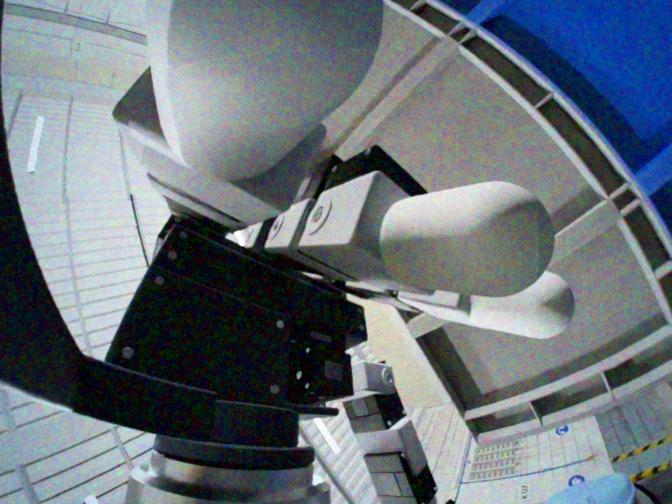

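Call:
move(target=[0,0,0,0,0,0,-1,0,0.576,0.696,-1,0,0.576,0.696,-1,0,0.576,0.696,0.714,0.678,1.0,0.168,0.7,-0.6,0.0633,0.0917,0,0,0,0,-1,0,0.576,0.696,-1,0,0.576,0.696,-1,0,0.576,0.696,0.714,0.678,1.0,0.168,0.7,-0.6], speed=0.1)

Call:
move(target=[0,0,0,0,0,0,-1,0,0.576,0.696,-1,0,0.576,0.696,-1,0,0.576,0.696,0.714,0.678,1.0,0.168,0.7,-0.6,0,0.117,0,0,0,0,-1,0,0.576,0.696,-1,0,0.576,0.696,-1,0,0.576,0.696,0.714,0.678,1.0,0.168,0.7,-0.6], speed=0.03, stop_force=8, cameras=["cam_high","cam_right_wrist"])

Scene clock: 142.93 s.
left_arm: end_effector_position=(+0.8137, -0.5452, +0.3753) hand_goal=(-1.000, +0.000, +0.576, +0.696, -1.000, +0.000, +0.576, +0.696, -1.000, +0.000, +0.576, +0.696, +0.714, +0.678, +1.000, +0.168) hand_measured=(-0.996, -0.002, +0.574, +0.694, -0.988, +0.000, +0.574, +0.694, -0.990, +0.000, +0.574, +0.694, +0.702, +0.682, +0.998, +0.166) hand_current_ma=(+8, -2, -3, -6, +37, +0, -3, -6, +30, +0, -3, -6, -40, +13, -6, -8) hand_state=(goal, goal, goal, goal, goal, goal, goal, goal, goal, goal, goal, goal, goal, goal, goal, goal) hand_current_limit=0.70 hand_speed=-0.60 end_effector_quat_wxyz=(+0.270, -0.271, +0.653, -0.654) | right_arm: end_effector_position=(+0.8680, -0.1648, +0.3601) hand_goal=(-1.000, +0.000, +0.576, +0.696, -1.000, +0.000, +0.576, +0.696, -1.000, +0.000, +0.576, +0.696, +0.714, +0.678, +1.000, +0.168) hand_measured=(-0.988, +0.002, +0.576, +0.694, -0.990, +0.002, +0.576, +0.694, -0.988, +0.002, +0.576, +0.694, +0.706, +0.680, +0.998, +0.166) hand_current_ma=(+37, +3, +0, -5, +36, +2, +0, -5, +40, +2, +0, -6, -22, +6, -6, -6) hand_state=(goal, goal, goal, goal, goal, goal, goal, goal, goal, goal, goal, goal, goal, goal, goal, goal) hand_current_limit=0.70 hand_speed=-0.60 end_effector_quat_wxyz=(+0.635, -0.635, +0.311, -0.311) end_effector_velocity=(-0.002, -0.002, -0.002) end_effector_angular_velocity=(+0.003, +0.003, +0.000)
Joint positions: left_arm=[2.815 -2.576 -0.642 0.078 1.111 -3.144] | right_arm=[-0.606 -0.519 0.591 -3.216 -0.305 3.144]
Joint velocities: left_arm=[within noise] | right_arm=[-0.003 -0.001 0.006 -0.003 0.004 0.002]
Joint torques (N m): left_arm=[-14.02 51.79 30.46 -0.47 2 -0.96] | right_arm=[-9.07 -68.09 -10.75 -2.1 1.56 0.76]
Wrist force (N): left_arm=[3.1 -1.1 2.9] | right_arm=[-1.4 -1.8 0.5]
Wrist torque (N m): left_arm=[0.70 -0.06 0.03] | right_arm=[0.16 0.29 0.00]
Wrist force, peak (N): left_arm=[3.2 -1.3 3.0] | right_arm=[-2.1 -2.1 1.7]
Hand target: left_arm +0.8137, -0.5452, +0.3753; +0.270, -0.271, +0.653, -0.654 | right_arm +0.8679, -0.1649, +0.3602; +0.635, -0.635, +0.311, -0.311
Off the commanded pose: left_arm 0.000 m, 0 deg | right_arm 0.000 m, 0 deg.
move: done

Scene clock: 146.27 s.
left_arm: end_effector_position=(+0.8137, -0.5452, +0.3753) hand_goal=(-1.000, +0.000, +0.576, +0.696, -1.000, +0.000, +0.576, +0.696, -1.000, +0.000, +0.576, +0.696, +0.714, +0.678, +1.000, +0.168) hand_measured=(-0.996, -0.002, +0.574, +0.694, -0.988, +0.000, +0.574, +0.694, -0.990, +0.000, +0.574, +0.694, +0.702, +0.682, +0.998, +0.166) hand_current_ma=(+8, -2, -3, -6, +37, +0, -3, -6, +30, +0, -3, -6, -40, +13, -6, -8) hand_state=(goal, goal, goal, goal, goal, goal, goal, goal, goal, goal, goal, goal, goal, goal, goal, goal) hand_current_limit=0.70 hand_speed=-0.60 end_effector_quat_wxyz=(+0.270, -0.271, +0.653, -0.654) | right_arm: end_effector_position=(+0.8680, -0.0999, +0.3602) hand_goal=(-1.000, +0.000, +0.576, +0.696, -1.000, +0.000, +0.576, +0.696, -1.000, +0.000, +0.576, +0.696, +0.714, +0.678, +1.000, +0.168) hand_measured=(-0.996, +0.002, +0.576, +0.694, -0.990, +0.002, +0.576, +0.694, -0.988, +0.002, +0.576, +0.694, +0.706, +0.680, +0.998, +0.166) hand_current_ma=(+13, +3, +0, -5, +36, +2, +0, -5, +40, +2, +0, -6, -22, +6, -6, -6) hand_state=(goal, goal, goal, goal, goal, goal, goal, goal, goal, goal, goal, goal, goal, goal, goal, goal) hand_current_limit=0.70 hand_speed=-0.60 end_effector_quat_wxyz=(+0.635, -0.635, +0.311, -0.311)
Joint positions: left_arm=[2.815 -2.576 -0.642 0.078 1.111 -3.144] | right_arm=[-0.533 -0.614 0.772 -3.302 -0.378 3.143]
Joint torques (N m): left_arm=[-12.78 51.29 29.81 -0.52 1.94 -0.87] | right_arm=[-10.32 -44.1 -16.96 1.07 -0.71 0.3]
Wrist force (N): left_arm=[2.9 -1.1 2.7] | right_arm=[-0.7 -2.0 0.4]
Wrist torque (N m): left_arm=[0.71 -0.02 0.01] | right_arm=[0.18 0.27 0.06]
Wrist force, peak (N): left_arm=[3.1 -1.4 3.1] | right_arm=[12.2 -4.1 -11.5]
Hand target: left_arm +0.8137, -0.5452, +0.3753; +0.270, -0.271, +0.653, -0.654 | right_arm +0.8680, -0.0999, +0.3602; +0.635, -0.635, +0.311, -0.311 (not the last commanded pose)
Off the commanded pose: left_arm 0.000 m, 0 deg | right_arm 0.005 m, 0 deg.
move: contact (right_arm)
camera_calibration:
cam_right_wrist: T_world_to_cam=[[-0.50636, 0.580324, -0.637828, 0.750489], [-0.825284, -0.111681, 0.553565, 0.459292], [0.250013, 0.806692, 0.535483, -0.198225], [0, 0, 0, 1]] pos_world=[0.808623, -0.224326, 0.33058]
Images, in order (width x height): cam_high 672x504, cam_right_wrist 672x504.

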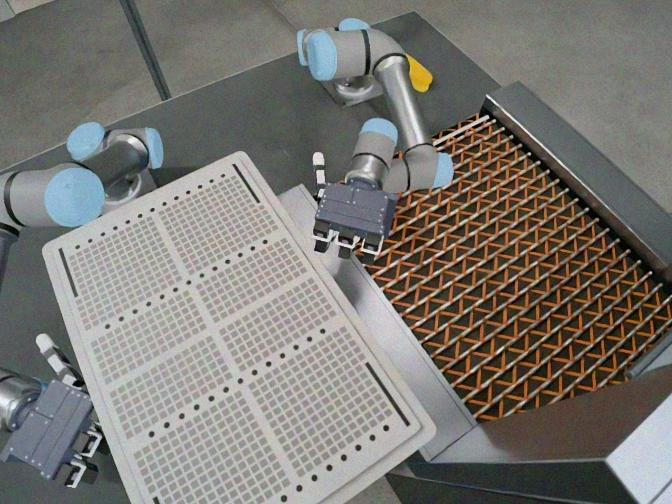

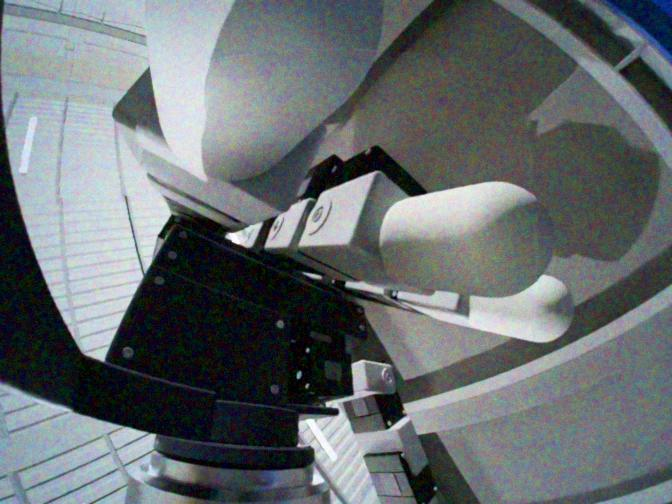

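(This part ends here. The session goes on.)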